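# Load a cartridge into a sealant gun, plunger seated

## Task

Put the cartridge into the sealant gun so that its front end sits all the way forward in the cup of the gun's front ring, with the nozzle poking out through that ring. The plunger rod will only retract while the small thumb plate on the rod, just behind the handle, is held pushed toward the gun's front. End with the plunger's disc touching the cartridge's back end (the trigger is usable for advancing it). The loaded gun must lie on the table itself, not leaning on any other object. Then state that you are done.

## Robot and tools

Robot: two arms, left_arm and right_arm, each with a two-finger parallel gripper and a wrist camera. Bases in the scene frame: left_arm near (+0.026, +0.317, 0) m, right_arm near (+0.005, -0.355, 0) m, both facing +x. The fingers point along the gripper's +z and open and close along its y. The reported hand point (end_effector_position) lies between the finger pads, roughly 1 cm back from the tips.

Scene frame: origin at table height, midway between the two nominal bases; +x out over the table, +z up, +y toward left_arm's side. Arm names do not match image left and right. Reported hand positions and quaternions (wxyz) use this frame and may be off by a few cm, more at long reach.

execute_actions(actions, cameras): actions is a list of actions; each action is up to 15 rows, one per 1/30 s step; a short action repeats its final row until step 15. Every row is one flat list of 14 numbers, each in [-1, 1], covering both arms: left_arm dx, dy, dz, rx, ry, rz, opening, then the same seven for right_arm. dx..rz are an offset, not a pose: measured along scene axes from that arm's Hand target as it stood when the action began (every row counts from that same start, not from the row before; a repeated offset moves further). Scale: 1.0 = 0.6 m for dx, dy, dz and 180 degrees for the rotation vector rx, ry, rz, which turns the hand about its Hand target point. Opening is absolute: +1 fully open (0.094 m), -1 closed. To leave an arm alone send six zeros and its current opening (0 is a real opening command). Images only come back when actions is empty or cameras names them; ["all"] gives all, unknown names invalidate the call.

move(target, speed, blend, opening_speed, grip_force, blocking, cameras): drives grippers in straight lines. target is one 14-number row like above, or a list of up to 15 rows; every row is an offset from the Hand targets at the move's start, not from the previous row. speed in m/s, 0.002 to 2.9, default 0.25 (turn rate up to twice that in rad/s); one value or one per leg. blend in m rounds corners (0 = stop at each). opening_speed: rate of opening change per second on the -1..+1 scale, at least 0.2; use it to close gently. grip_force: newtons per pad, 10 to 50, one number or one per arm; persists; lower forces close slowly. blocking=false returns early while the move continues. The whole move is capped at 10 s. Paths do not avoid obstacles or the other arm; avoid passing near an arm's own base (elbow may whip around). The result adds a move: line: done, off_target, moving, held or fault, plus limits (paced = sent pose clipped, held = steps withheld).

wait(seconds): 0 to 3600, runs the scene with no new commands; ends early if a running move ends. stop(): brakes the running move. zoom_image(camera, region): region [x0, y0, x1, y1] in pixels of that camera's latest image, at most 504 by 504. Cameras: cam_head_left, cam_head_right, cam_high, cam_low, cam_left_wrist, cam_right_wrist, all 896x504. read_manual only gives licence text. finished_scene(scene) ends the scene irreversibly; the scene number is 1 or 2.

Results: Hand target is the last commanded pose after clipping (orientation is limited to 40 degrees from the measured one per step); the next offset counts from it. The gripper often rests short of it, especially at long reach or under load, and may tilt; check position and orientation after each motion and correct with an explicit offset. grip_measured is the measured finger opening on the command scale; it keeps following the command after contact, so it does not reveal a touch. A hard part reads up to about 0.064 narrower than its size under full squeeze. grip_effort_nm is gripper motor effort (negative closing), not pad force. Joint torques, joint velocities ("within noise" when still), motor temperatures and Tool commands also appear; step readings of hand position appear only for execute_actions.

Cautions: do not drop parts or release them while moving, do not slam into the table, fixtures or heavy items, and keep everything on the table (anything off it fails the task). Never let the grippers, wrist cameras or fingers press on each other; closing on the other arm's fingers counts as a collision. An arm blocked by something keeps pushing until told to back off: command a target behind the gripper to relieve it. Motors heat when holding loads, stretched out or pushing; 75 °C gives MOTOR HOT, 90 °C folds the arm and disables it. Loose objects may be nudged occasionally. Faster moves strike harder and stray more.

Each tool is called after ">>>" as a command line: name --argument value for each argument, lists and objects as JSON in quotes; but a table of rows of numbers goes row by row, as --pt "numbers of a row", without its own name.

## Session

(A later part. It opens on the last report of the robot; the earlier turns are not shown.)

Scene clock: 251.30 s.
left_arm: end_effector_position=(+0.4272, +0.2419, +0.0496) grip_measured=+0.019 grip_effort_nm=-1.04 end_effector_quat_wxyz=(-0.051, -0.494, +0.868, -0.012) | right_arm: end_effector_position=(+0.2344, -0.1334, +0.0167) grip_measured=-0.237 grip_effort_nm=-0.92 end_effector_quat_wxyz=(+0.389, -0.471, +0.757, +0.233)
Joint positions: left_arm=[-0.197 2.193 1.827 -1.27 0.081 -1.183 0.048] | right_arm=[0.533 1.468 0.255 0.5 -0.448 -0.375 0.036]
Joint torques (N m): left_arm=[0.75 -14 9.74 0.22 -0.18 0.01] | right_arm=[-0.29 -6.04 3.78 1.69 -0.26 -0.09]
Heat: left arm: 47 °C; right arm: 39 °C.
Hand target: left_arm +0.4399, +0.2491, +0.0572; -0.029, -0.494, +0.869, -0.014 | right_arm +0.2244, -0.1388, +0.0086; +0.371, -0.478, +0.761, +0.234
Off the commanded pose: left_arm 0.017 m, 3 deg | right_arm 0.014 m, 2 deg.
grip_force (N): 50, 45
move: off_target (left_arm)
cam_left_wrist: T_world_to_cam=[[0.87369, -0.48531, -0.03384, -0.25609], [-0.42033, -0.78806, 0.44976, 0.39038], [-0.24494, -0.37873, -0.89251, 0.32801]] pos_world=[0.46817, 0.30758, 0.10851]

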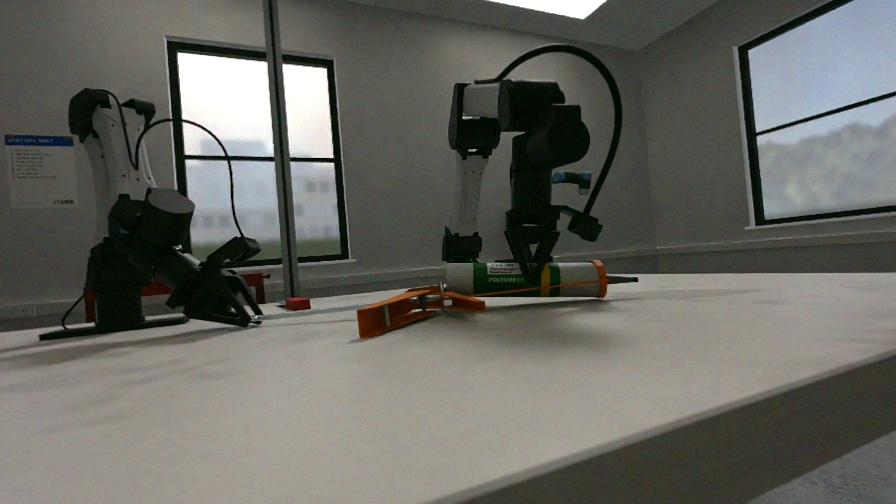

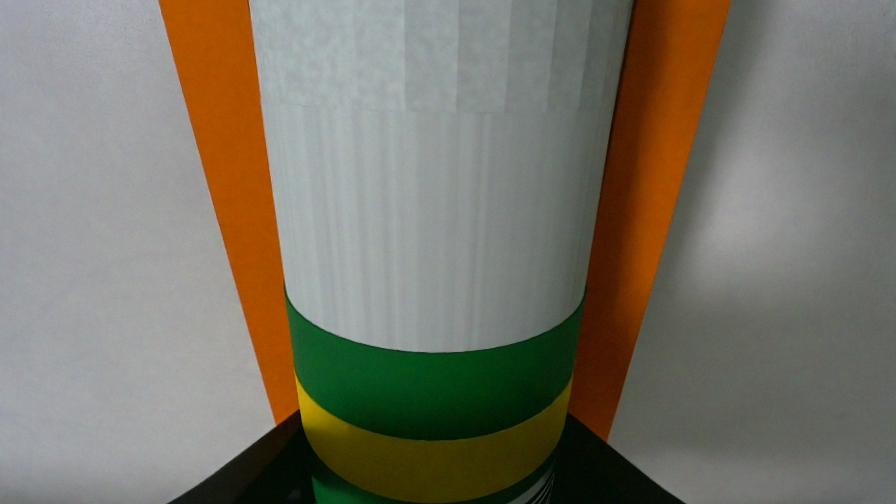

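>>> move --target '[-0.0182,-0.0102,-0.0287,0.0244,-0.0133,0,-0.08,0,0,0,0,0,0,-0.35]' --speed 0.04 --cameras '["cam_low","cam_left_wrist"]'

>>> zoom_image --camera "cam_low" --region '[550, 230, 620, 310]'

>>> zoom_image --camera "cam_low" --region '[425, 240, 505, 310]'

>>> zoom_image --camera "cam_low" --region '[380, 200, 620, 320]'

Scene clock: 253.90 s.
left_arm: end_effector_position=(+0.4262, +0.2426, +0.0413) grip_measured=+0.019 grip_effort_nm=-1.04 end_effector_quat_wxyz=(-0.008, -0.495, +0.869, +0.008) | right_arm: end_effector_position=(+0.2347, -0.1334, +0.0174) grip_measured=-0.237 grip_effort_nm=-0.93 end_effector_quat_wxyz=(+0.390, -0.472, +0.756, +0.232)
Joint positions: left_arm=[-0.231 2.15 1.73 -1.173 -0.002 -1.221 0.048] | right_arm=[0.533 1.466 0.255 0.501 -0.447 -0.379 0.036]
Joint torques (N m): left_arm=[-0.99 -15.05 4.18 0.7 -0.2 -0.11] | right_arm=[-0.25 -5.82 3.82 1.69 -0.27 -0.04]
Heat: left arm: 47 °C; right arm: 39 °C.
Hand target: left_arm +0.4290, +0.2431, +0.0400; +0.008, -0.495, +0.869, +0.009 | right_arm +0.2244, -0.1387, +0.0086; +0.371, -0.478, +0.761, +0.234
Off the commanded pose: left_arm 0.003 m, 2 deg | right_arm 0.015 m, 2 deg.
grip_force (N): 50, 45
move: done
cam_left_wrist: T_world_to_cam=[[0.87532, -0.483, -0.02309, -0.25692], [-0.44251, -0.81937, 0.36445, 0.41482], [-0.19494, -0.30879, -0.93094, 0.28386]] pos_world=[0.46378, 0.30345, 0.10715]

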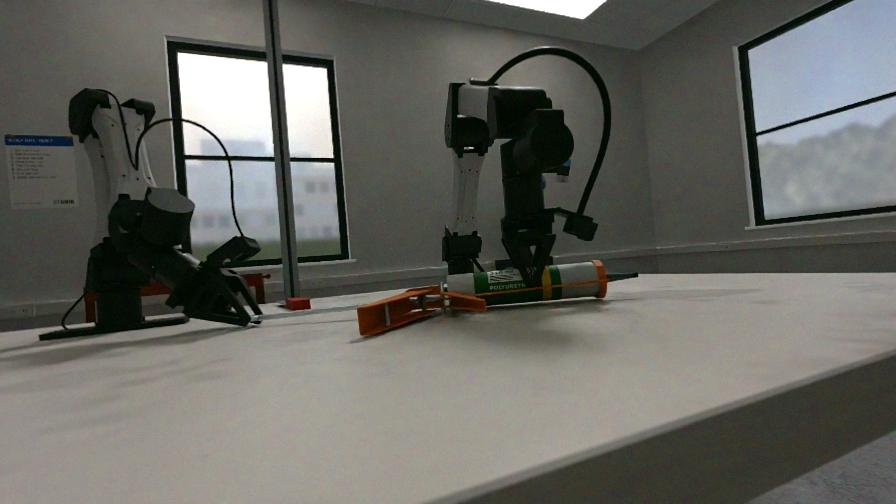

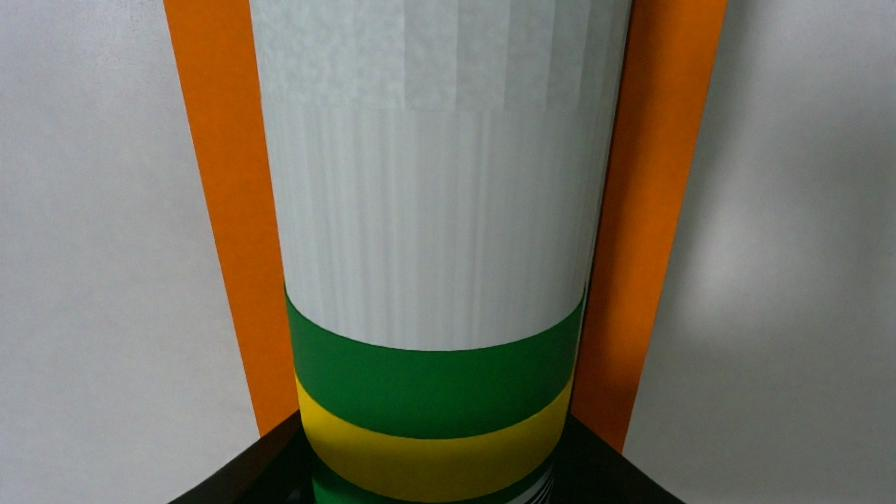

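Scaled by 6.300 from the camera's image (finer frame: 1280x720).

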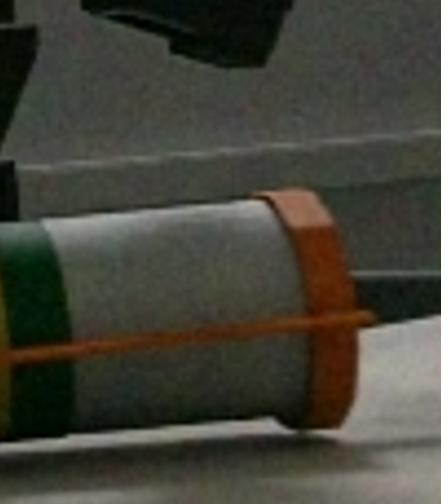

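Scaled by 6.300 from the camera's image (finer frame: 1280x720).

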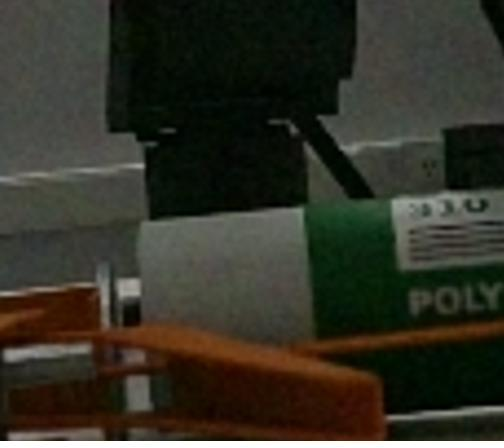

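Scaled by 2.100 from the camera's image (finer frame: 1280x720).

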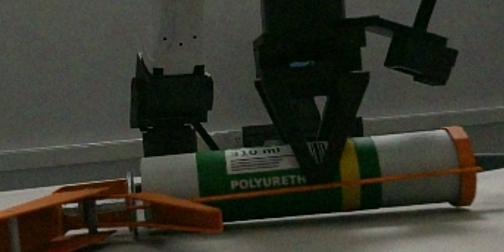

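>>> move --target '[0,0,-0.012,0.012,-0.0066,0,-0.08,0,0,0,0,0,0,-0.35]' --speed 0.04 --cameras '["cam_low","cam_left_wrist"]'

>>> zoom_image --camera "cam_low" --region '[550, 230, 620, 310]'

>>> zoom_image --camera "cam_low" --region '[425, 240, 505, 310]'

Scene clock: 255.17 s.
left_arm: end_effector_position=(+0.4251, +0.2417, +0.0399) grip_measured=+0.019 grip_effort_nm=-1.04 end_effector_quat_wxyz=(+0.009, -0.496, +0.868, +0.015) | right_arm: end_effector_position=(+0.2360, -0.1339, +0.0187) grip_measured=-0.237 grip_effort_nm=-0.93 end_effector_quat_wxyz=(+0.394, -0.475, +0.753, +0.228)
Joint positions: left_arm=[-0.248 2.131 1.695 -1.141 -0.035 -1.24 0.048] | right_arm=[0.53 1.461 0.255 0.501 -0.445 -0.389 0.036]
Joint torques (N m): left_arm=[-1.09 -13.57 3.77 0.86 -0.32 -0.1] | right_arm=[-0.1 -5.39 3.88 1.68 -0.3 0.04]
Heat: left arm: 48 °C; right arm: 39 °C.
Hand target: left_arm +0.4291, +0.2430, +0.0329; +0.027, -0.495, +0.868, +0.020 | right_arm +0.2244, -0.1388, +0.0086; +0.371, -0.478, +0.761, +0.234
Off the commanded pose: left_arm 0.008 m, 2 deg | right_arm 0.016 m, 3 deg.
grip_force (N): 50, 45
move: done
cam_left_wrist: T_world_to_cam=[[0.87666, -0.48077, -0.018, -0.25766], [-0.44869, -0.83052, 0.33003, 0.42083], [-0.17362, -0.28125, -0.9438, 0.26693]] pos_world=[0.46104, 0.3007, 0.1084]

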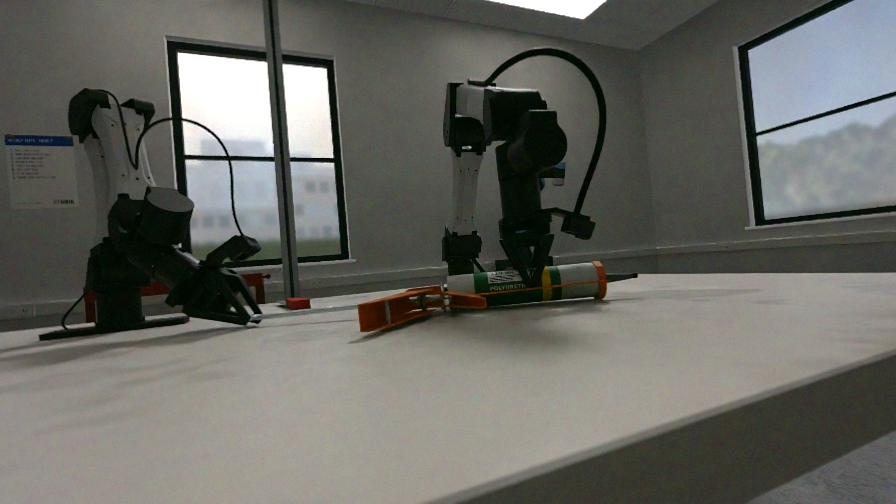

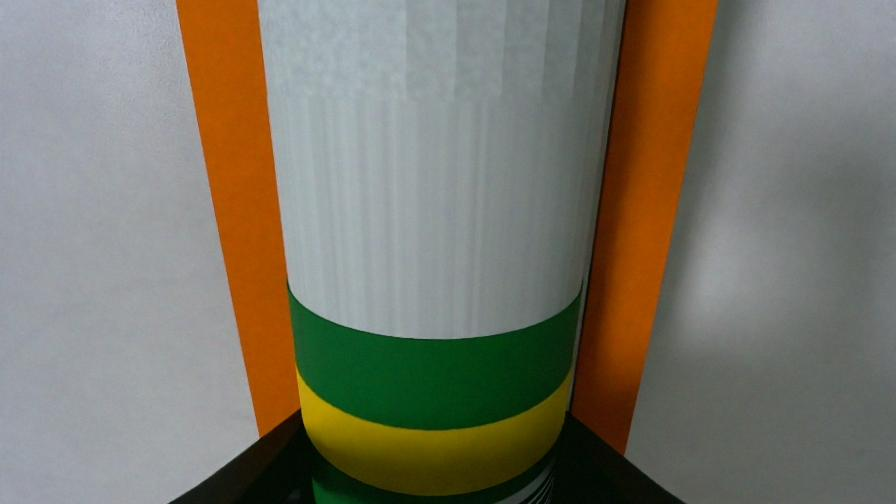

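Scaled by 6.300 from the camera's image (finer frame: 1280x720).

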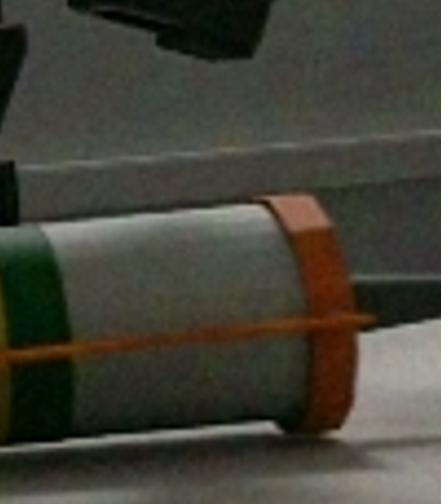

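Scaled by 6.300 from the camera's image (finer frame: 1280x720).

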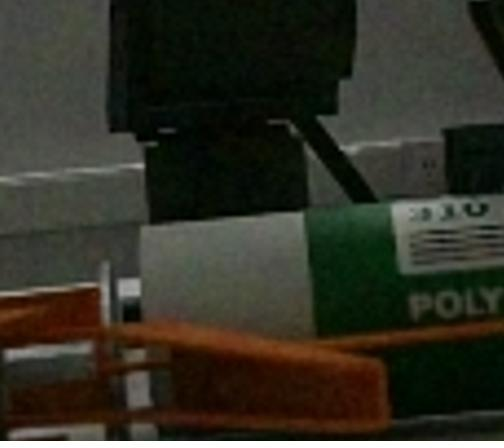

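>>> move --target '[0,0,0.012,0,0,0,-0.08,0,0,0,0,0,0,-0.35]' --speed 0.04

>>> move --target '[0,0,0,0,0,0,0.35,0,0,0,0,0,0,-0.35]' --opening_speed 0.2 --cameras '["cam_low","cam_left_wrist"]'

>>> zoom_image --camera "cam_low" --region '[550, 230, 620, 310]'

>>> zoom_image --camera "cam_low" --region '[425, 240, 505, 310]'

Scene clock: 255.90 s.
left_arm: end_effector_position=(+0.4251, +0.2417, +0.0401) grip_measured=+0.019 grip_effort_nm=-1.04 end_effector_quat_wxyz=(+0.009, -0.496, +0.868, +0.015) | right_arm: end_effector_position=(+0.2360, -0.1339, +0.0187) grip_measured=-0.237 grip_effort_nm=-0.92 end_effector_quat_wxyz=(+0.394, -0.475, +0.753, +0.228)
Joint positions: left_arm=[-0.248 2.131 1.695 -1.141 -0.035 -1.24 0.048] | right_arm=[0.53 1.461 0.255 0.501 -0.445 -0.389 0.036]
Joint torques (N m): left_arm=[-1.02 -14.15 5.45 0.62 -0.33 -0.11] | right_arm=[-0.1 -5.44 3.88 1.68 -0.3 0.04]
Heat: left arm: 48 °C; right arm: 39 °C.
Hand target: left_arm +0.4291, +0.2430, +0.0400; +0.027, -0.495, +0.868, +0.020 | right_arm +0.2244, -0.1388, +0.0086; +0.371, -0.478, +0.761, +0.234
Off the commanded pose: left_arm 0.004 m, 2 deg | right_arm 0.016 m, 3 deg.
grip_force (N): 50, 45
move: done

Scene clock: 258.30 s.
left_arm: end_effector_position=(+0.4213, +0.2446, +0.0402) grip_measured=+0.347 grip_effort_nm=0.17 end_effector_quat_wxyz=(+0.007, -0.496, +0.868, +0.026) | right_arm: end_effector_position=(+0.2348, -0.1333, +0.0188) grip_measured=-0.237 grip_effort_nm=-0.92 end_effector_quat_wxyz=(+0.391, -0.470, +0.756, +0.235)
Joint positions: left_arm=[-0.249 2.131 1.695 -1.158 -0.049 -1.243 0.063] | right_arm=[0.53 1.461 0.255 0.499 -0.452 -0.373 0.036]
Joint torques (N m): left_arm=[-1.01 -14.12 5.41 0.74 -0.19 -0.11] | right_arm=[-0.12 -5.44 3.85 1.69 -0.22 -0.11]
Heat: left arm: 47 °C; right arm: 39 °C.
Hand target: left_arm +0.4290, +0.2430, +0.0400; +0.027, -0.495, +0.868, +0.020 | right_arm +0.2244, -0.1388, +0.0085; +0.371, -0.478, +0.761, +0.234
Off the commanded pose: left_arm 0.008 m, 2 deg | right_arm 0.016 m, 3 deg.
grip_force (N): 50, 45
move: done
cam_left_wrist: T_world_to_cam=[[0.87692, -0.47913, -0.03802, -0.2527], [-0.44313, -0.83658, 0.32212, 0.42089], [-0.18615, -0.26563, -0.94593, 0.26894]] pos_world=[0.45816, 0.30247, 0.10921]

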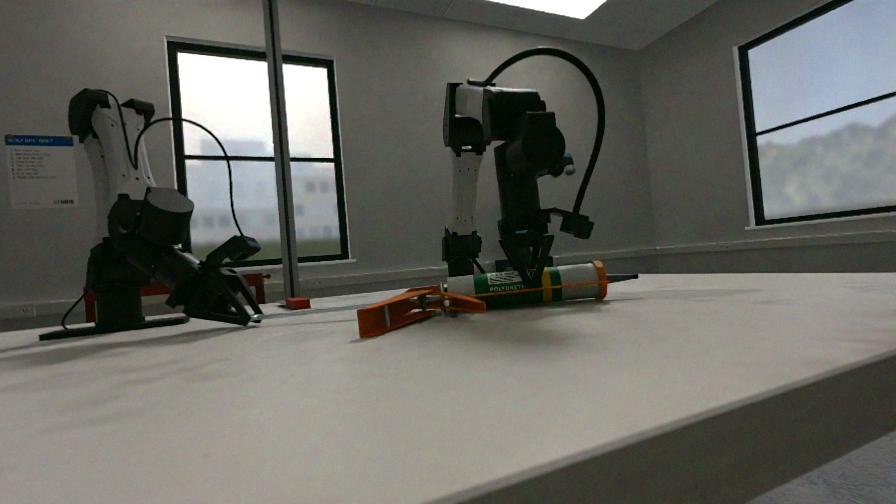

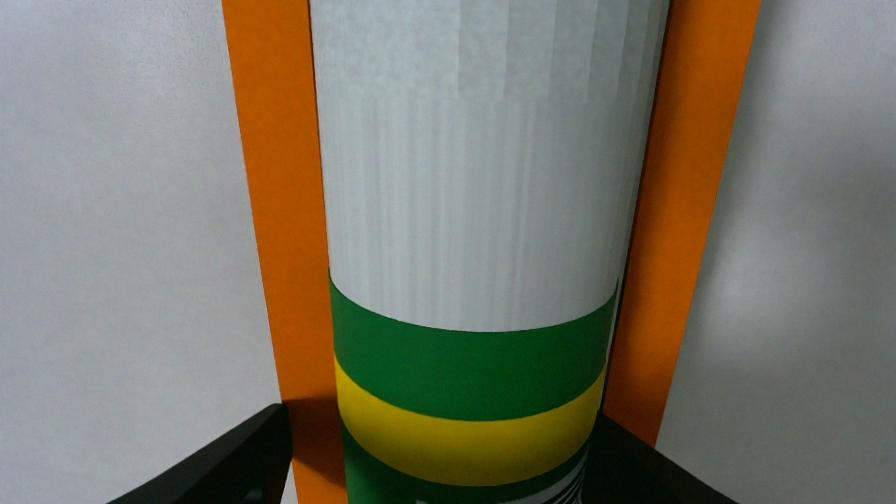

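Scaled by 6.300 from the camera's image (finer frame: 1280x720).

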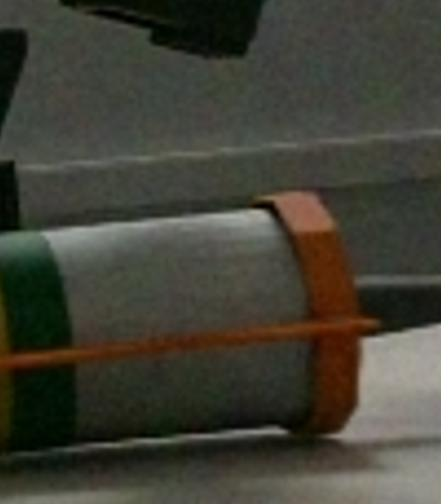

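Scaled by 6.300 from the camera's image (finer frame: 1280x720).

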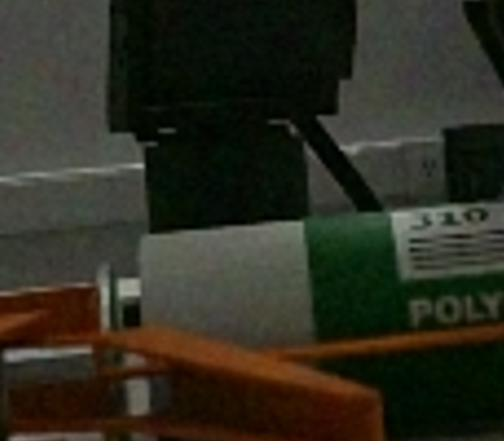

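>>> move --target '[-0.006,0,0.12,0,0,0,0.35,0,0,0,0,0,0,-0.35]' --speed 0.1 --cameras '["all"]'

>>> zoom_image --camera "cam_low" --region '[380, 200, 620, 320]'

>>> zoom_image --camera "cam_high" --region '[420, 190, 560, 320]'

Scene clock: 260.13 s.
left_arm: end_effector_position=(+0.4218, +0.2445, +0.0972) grip_measured=+0.347 grip_effort_nm=0.13 end_effector_quat_wxyz=(+0.008, -0.496, +0.868, +0.025) | right_arm: end_effector_position=(+0.2348, -0.1333, +0.0188) grip_measured=-0.237 grip_effort_nm=-0.92 end_effector_quat_wxyz=(+0.391, -0.470, +0.756, +0.235)
Joint positions: left_arm=[-0.249 2.11 1.889 -1.371 -0.049 -1.243 0.063] | right_arm=[0.53 1.461 0.255 0.499 -0.452 -0.373 0.036]
Joint torques (N m): left_arm=[-1.17 -15.62 8.69 0.17 -0.19 -0.13] | right_arm=[-0.1 -5.41 3.82 1.7 -0.22 -0.12]
Heat: left arm: 47 °C; right arm: 39 °C.
Hand target: left_arm +0.4255, +0.2430, +0.1120; +0.027, -0.495, +0.868, +0.020 | right_arm +0.2244, -0.1388, +0.0085; +0.371, -0.478, +0.761, +0.234
Off the commanded pose: left_arm 0.015 m, 2 deg | right_arm 0.016 m, 3 deg.
grip_force (N): 50, 45
move: off_target (left_arm)
cam_left_wrist: T_world_to_cam=[[0.877, -0.47913, -0.03621, -0.25117], [-0.44372, -0.83649, 0.32156, 0.40288], [-0.18435, -0.26594, -0.9462, 0.32229]] pos_world=[0.45846, 0.30237, 0.16631]
cam_right_wrist: T_world_to_cam=[[0.91119, -0.40775, 0.05902, -0.27605], [-0.304, -0.76209, -0.57167, 0.02622], [0.27807, 0.50296, -0.81836, 0.09874]] pos_world=[0.23205, -0.14223, 0.11208]

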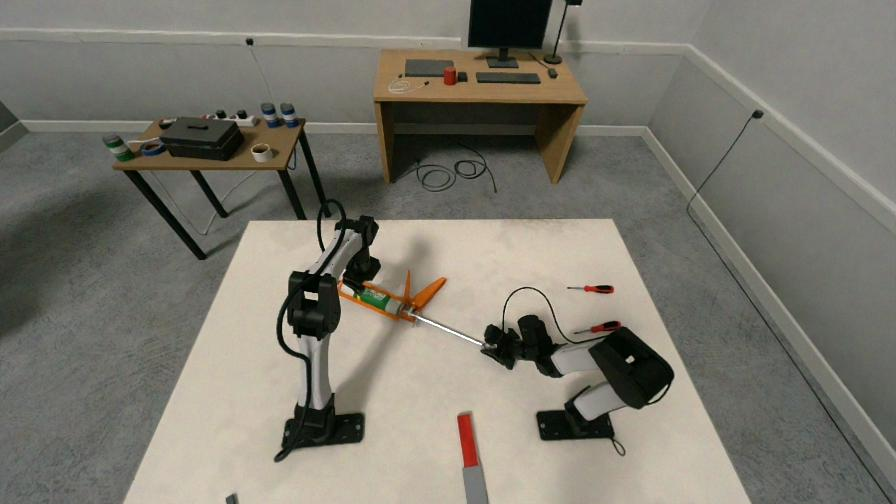

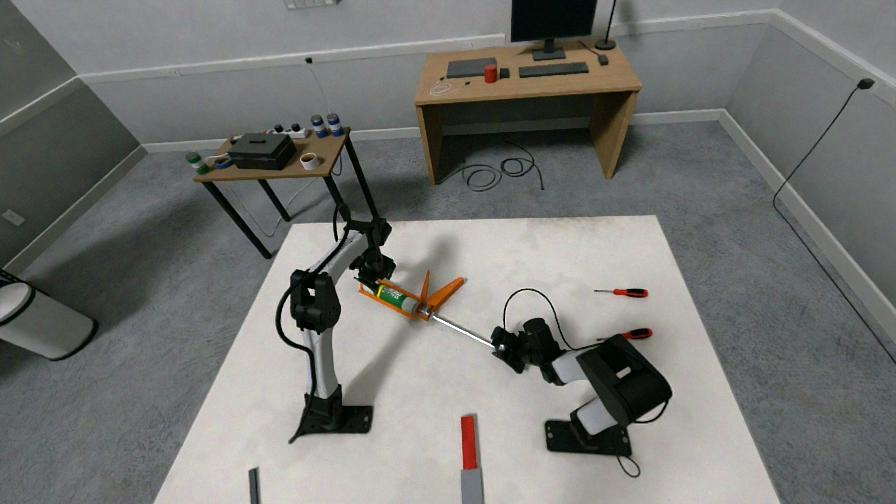

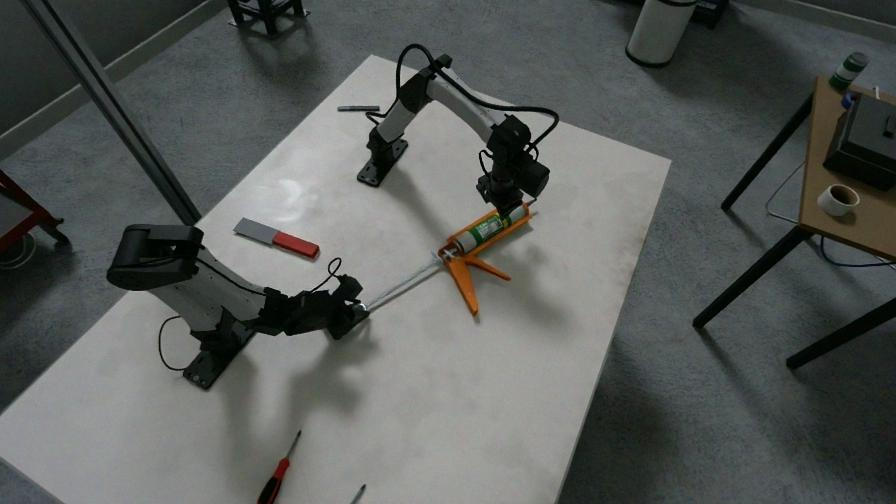

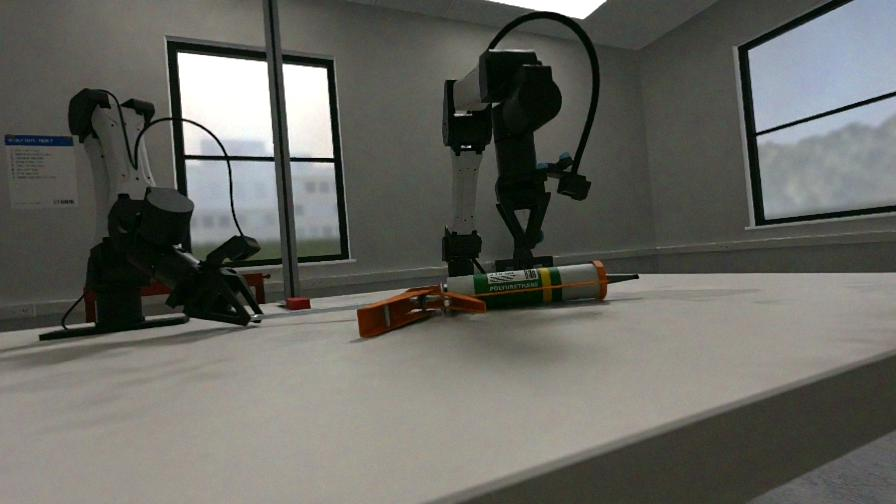

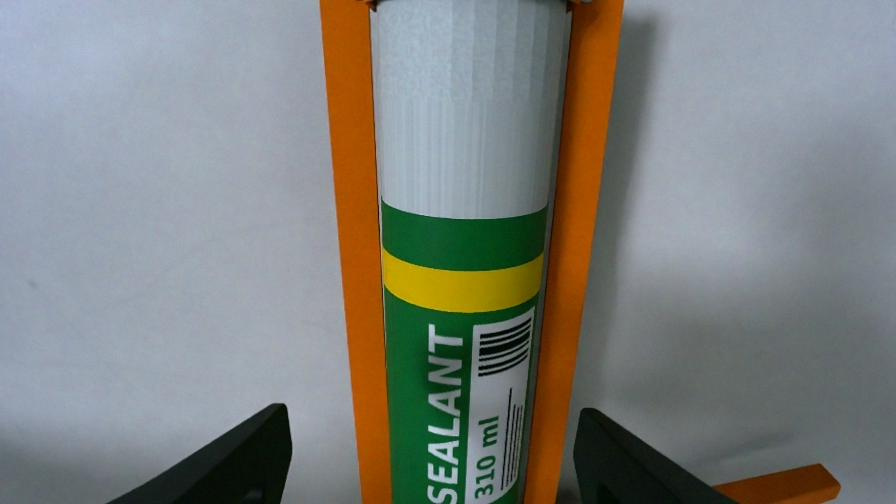

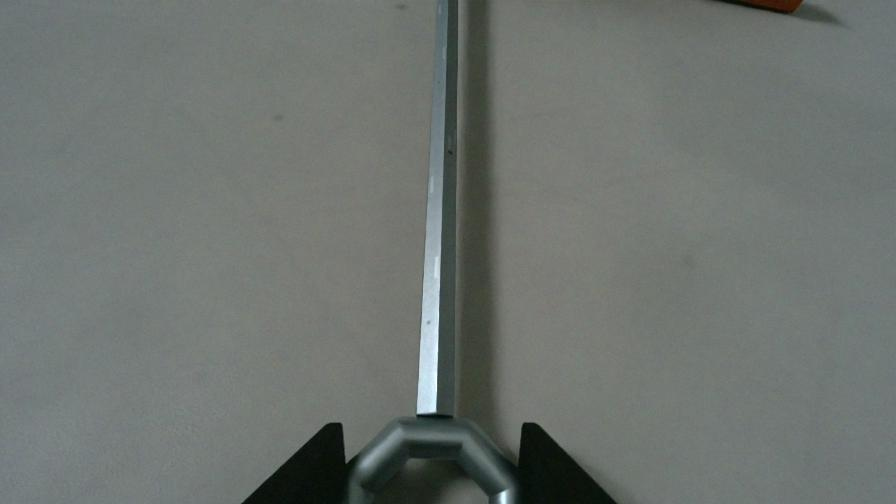

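Scaled by 2.100 from the camera's image (finer frame: 1280x720).

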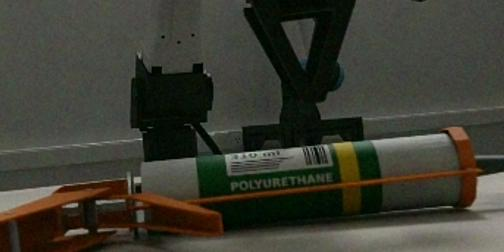

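Scaled by 3.600 from the camera's image (finer frame: 1280x720).

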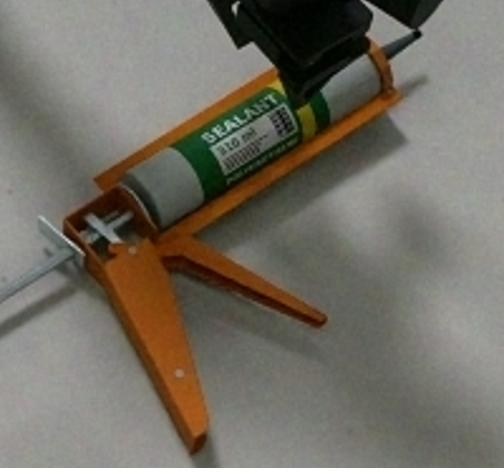

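>>> move --target '[0,0,0,0,0,0,0.35,0.0258,0.023,0.0158,0,0,0,-0.35]' --speed 0.04 --cameras '["cam_low","cam_left_wrist","cam_high"]'

>>> zoom_image --camera "cam_low" --region '[425, 240, 505, 310]'

>>> zoom_image --camera "cam_low" --region '[550, 230, 620, 310]'

>>> zoom_image --camera "cam_high" --region '[420, 190, 560, 320]'

Scene clock: 261.53 s.
left_arm: end_effector_position=(+0.4216, +0.2446, +0.0972) grip_measured=+0.347 grip_effort_nm=0.13 end_effector_quat_wxyz=(+0.008, -0.496, +0.868, +0.026) | right_arm: end_effector_position=(+0.2391, -0.1295, +0.0197) grip_measured=-0.237 grip_effort_nm=-0.92 end_effector_quat_wxyz=(+0.380, -0.471, +0.761, +0.234)
Joint positions: left_arm=[-0.249 2.11 1.889 -1.372 -0.049 -1.243 0.063] | right_arm=[0.536 1.47 0.299 0.439 -0.448 -0.373 0.036]
Joint torques (N m): left_arm=[-1.17 -15.65 8.73 0.17 -0.18 -0.13] | right_arm=[1.26 -3.71 8.39 1.77 -0.11 0.04]
Heat: left arm: 48 °C; right arm: 39 °C.
Hand target: left_arm +0.4254, +0.2430, +0.1120; +0.027, -0.495, +0.868, +0.020 | right_arm +0.2399, -0.1249, +0.0181; +0.371, -0.478, +0.761, +0.234
Off the commanded pose: left_arm 0.015 m, 2 deg | right_arm 0.005 m, 1 deg.
grip_force (N): 50, 45
move: done
cam_left_wrist: T_world_to_cam=[[0.87695, -0.47917, -0.03689, -0.25094], [-0.44353, -0.8365, 0.3218, 0.40274], [-0.18505, -0.26584, -0.94609, 0.32245]] pos_world=[0.45836, 0.30237, 0.16621]
Images, in order (width x height): cam_high 896x504, cam_low 896x504, cam_left_wrist 896x504.

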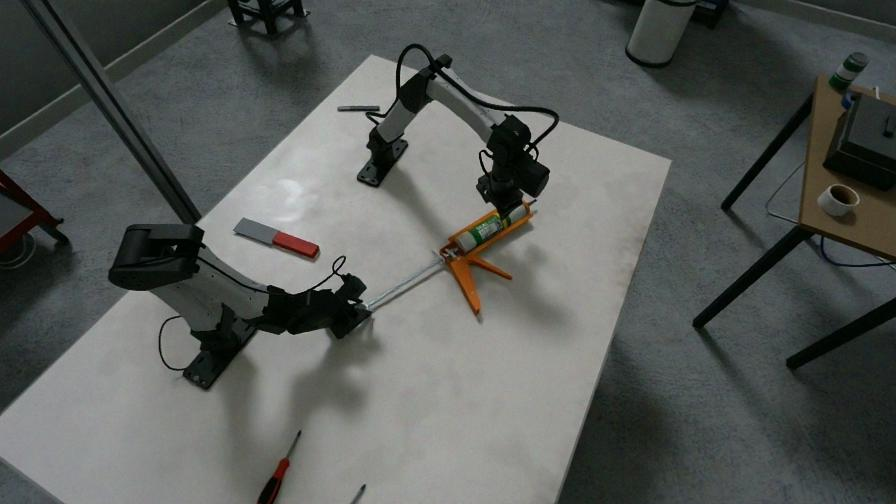

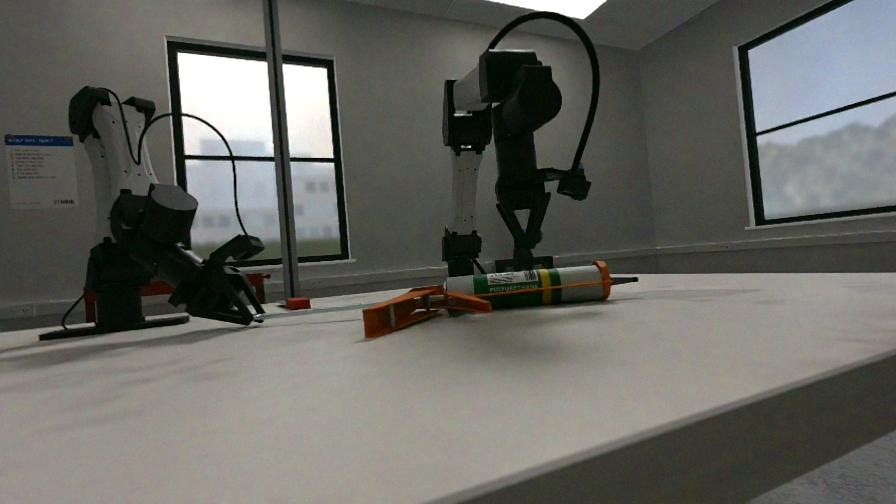

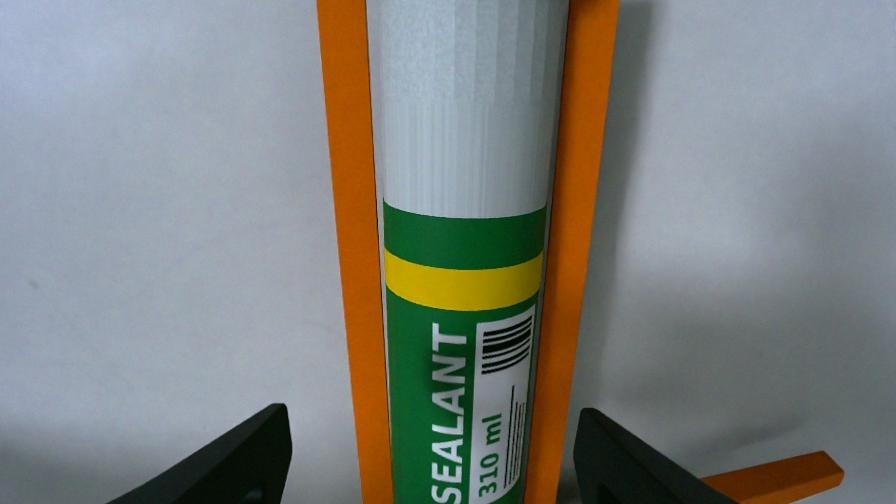

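Scaled by 6.300 from the camera's image (finer frame: 1280x720).

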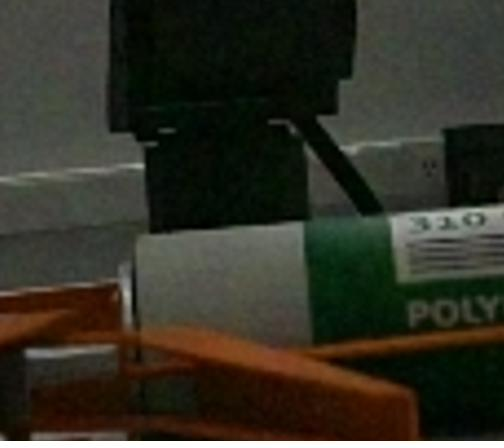

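Scaled by 6.300 from the camera's image (finer frame: 1280x720).

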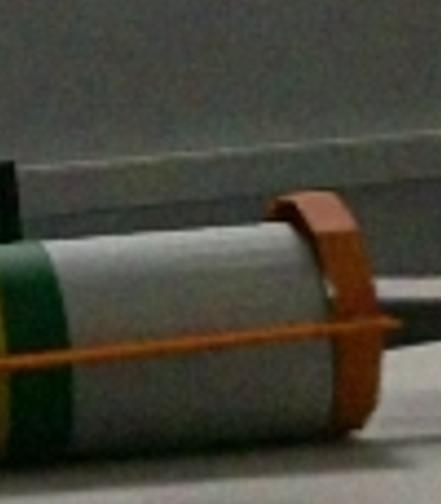

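Scaled by 3.600 from the camera's image (finer frame: 1280x720).

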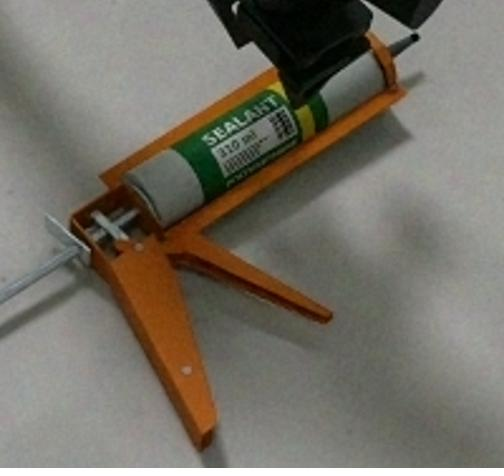

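>>> move --target '[0.0085,-0.001,-0.065,0,0,0,0.4,0,0,0,0,0,0,-0.35]' --speed 0.1 --cameras '["cam_left_wrist"]'

Scene clock: 263.73 s.
left_arm: end_effector_position=(+0.4324, +0.2423, +0.0785) grip_measured=+0.397 grip_effort_nm=0.13 end_effector_quat_wxyz=(+0.025, -0.497, +0.867, +0.010) | right_arm: end_effector_position=(+0.2391, -0.1295, +0.0197) grip_measured=-0.237 grip_effort_nm=-0.92 end_effector_quat_wxyz=(+0.380, -0.471, +0.761, +0.234)
Joint positions: left_arm=[-0.249 2.11 1.815 -1.252 -0.049 -1.243 0.066] | right_arm=[0.536 1.47 0.299 0.439 -0.448 -0.373 0.036]
Joint torques (N m): left_arm=[-1.03 -13.26 4.89 0.49 -0.2 -0.11] | right_arm=[1.29 -3.67 8.42 1.76 -0.1 0.03]
Heat: left arm: 48 °C; right arm: 39 °C.
Hand target: left_arm +0.4306, +0.2424, +0.0730; +0.027, -0.495, +0.868, +0.020 | right_arm +0.2399, -0.1249, +0.0181; +0.371, -0.478, +0.761, +0.234
Off the commanded pose: left_arm 0.006 m, 1 deg | right_arm 0.005 m, 1 deg.
grip_force (N): 50, 45
move: done
cam_left_wrist: T_world_to_cam=[[0.87761, -0.47933, 0.0068, -0.26578], [-0.45768, -0.83359, 0.30929, 0.41806], [-0.14258, -0.27455, -0.95094, 0.29027]] pos_world=[0.46598, 0.30079, 0.14854]

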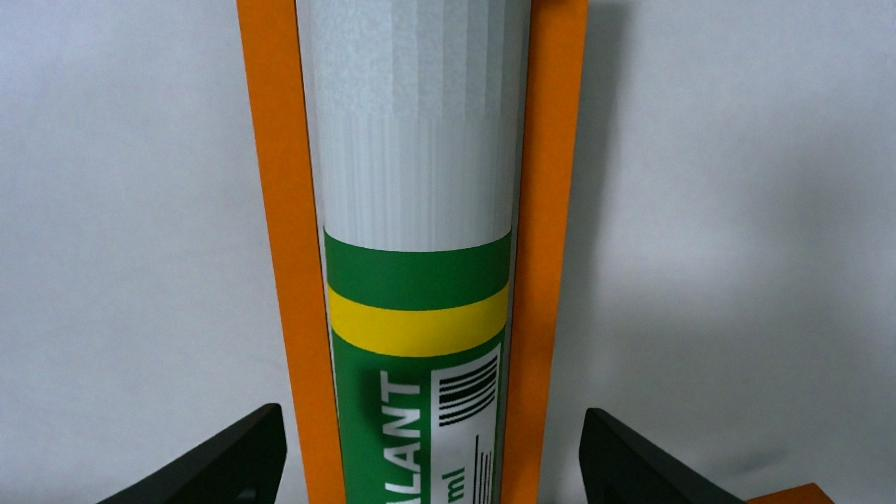

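>>> move --target '[-0.0052,0.0032,-0.045,0,0,0,0.4,0,0,0,0,0,0,-0.35]' --speed 0.08 --cameras '["cam_left_wrist"]'

Scene clock: 265.03 s.
left_arm: end_effector_position=(+0.4294, +0.2430, +0.0513) grip_measured=+0.397 grip_effort_nm=0.13 end_effector_quat_wxyz=(+0.025, -0.497, +0.867, +0.011) | right_arm: end_effector_position=(+0.2391, -0.1295, +0.0197) grip_measured=-0.237 grip_effort_nm=-0.92 end_effector_quat_wxyz=(+0.380, -0.471, +0.761, +0.234)
Joint positions: left_arm=[-0.249 2.11 1.706 -1.144 -0.049 -1.243 0.066] | right_arm=[0.536 1.47 0.299 0.439 -0.448 -0.373 0.036]
Joint torques (N m): left_arm=[-0.76 -13.34 4.92 0.49 -0.2 -0.08] | right_arm=[1.26 -3.67 8.39 1.76 -0.11 0.04]
Heat: left arm: 48 °C; right arm: 39 °C.
Hand target: left_arm +0.4275, +0.2443, +0.0460; +0.027, -0.495, +0.868, +0.020 | right_arm +0.2399, -0.1249, +0.0181; +0.371, -0.478, +0.761, +0.234
Off the commanded pose: left_arm 0.006 m, 1 deg | right_arm 0.005 m, 1 deg.
grip_force (N): 50, 45
move: done
cam_left_wrist: T_world_to_cam=[[0.87761, -0.47934, 0.00648, -0.26259], [-0.45759, -0.83361, 0.30934, 0.42565], [-0.14288, -0.27444, -0.95093, 0.26427]] pos_world=[0.46298, 0.30149, 0.12134]

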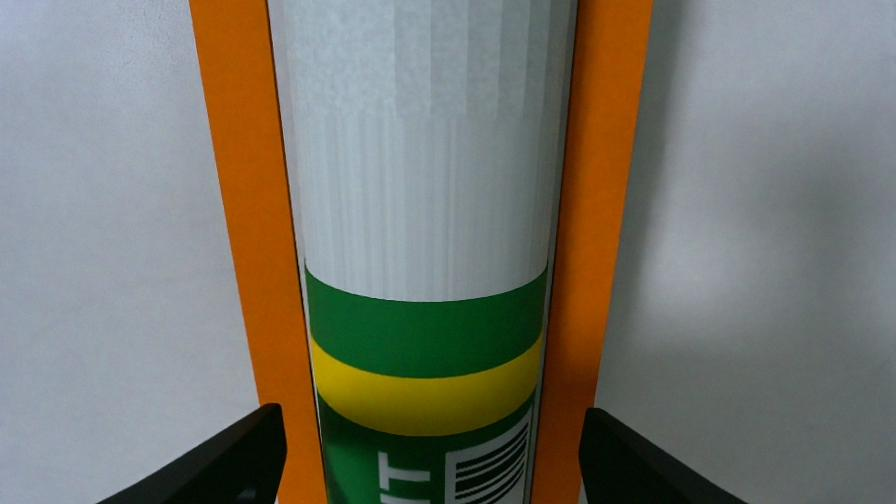

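>>> move --target '[0.0,0.0,-0.019,0,0,0,0.35,0,0,0,0,0,0,-0.35]' --speed 0.06 --cameras '["cam_left_wrist","cam_low"]'

>>> zoom_image --camera "cam_low" --region '[490, 230, 620, 320]'

Scene clock: 266.20 s.
left_arm: end_effector_position=(+0.4299, +0.2429, +0.0432) grip_measured=+0.353 grip_effort_nm=-0.15 end_effector_quat_wxyz=(+0.028, -0.497, +0.867, +0.008) | right_arm: end_effector_position=(+0.2391, -0.1295, +0.0197) grip_measured=-0.237 grip_effort_nm=-0.93 end_effector_quat_wxyz=(+0.380, -0.471, +0.761, +0.234)
Joint positions: left_arm=[-0.249 2.11 1.673 -1.103 -0.049 -1.243 0.064] | right_arm=[0.536 1.47 0.299 0.439 -0.448 -0.373 0.036]
Joint torques (N m): left_arm=[-0.76 -12.29 4.93 0.53 -0.2 -0.08] | right_arm=[1.28 -3.64 8.42 1.76 -0.1 0.03]
Heat: left arm: 48 °C; right arm: 39 °C.
Hand target: left_arm +0.4274, +0.2444, +0.0346; +0.027, -0.495, +0.868, +0.020 | right_arm +0.2399, -0.1249, +0.0181; +0.371, -0.478, +0.761, +0.234
Off the commanded pose: left_arm 0.009 m, 1 deg | right_arm 0.005 m, 1 deg.
grip_force (N): 50, 45
move: done
cam_left_wrist: T_world_to_cam=[[0.87755, -0.47928, 0.01411, -0.26338], [-0.45996, -0.83312, 0.30718, 0.42928], [-0.13547, -0.27605, -0.95155, 0.25389]] pos_world=[0.46297, 0.30149, 0.11344]
Images, in order (width x height): cam_low 896x504, cam_left_wrist 896x504.

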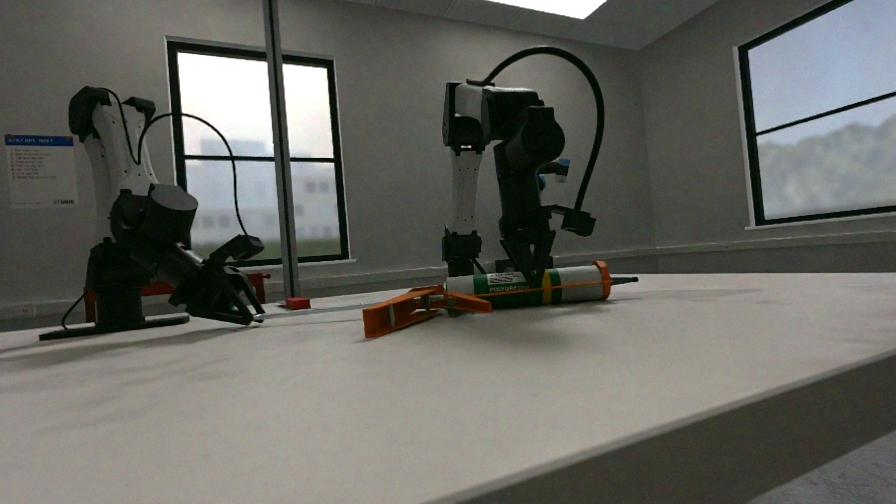

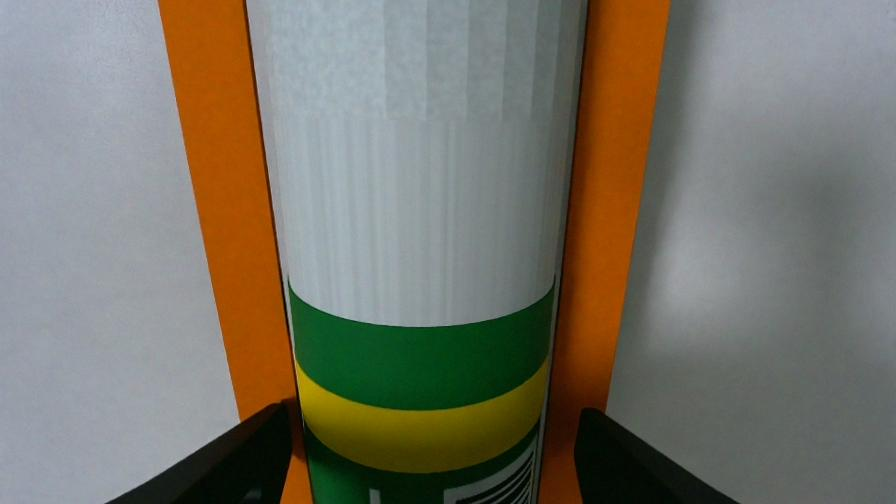

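Scaled by 3.877 from the camera's image (finer frame: 1280x720).

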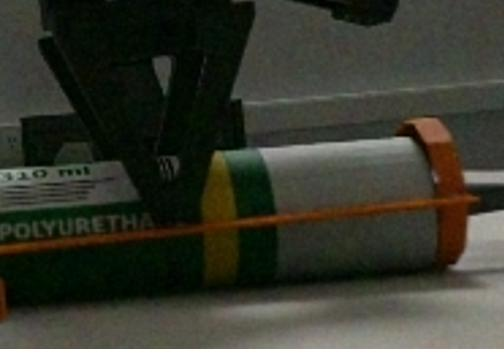

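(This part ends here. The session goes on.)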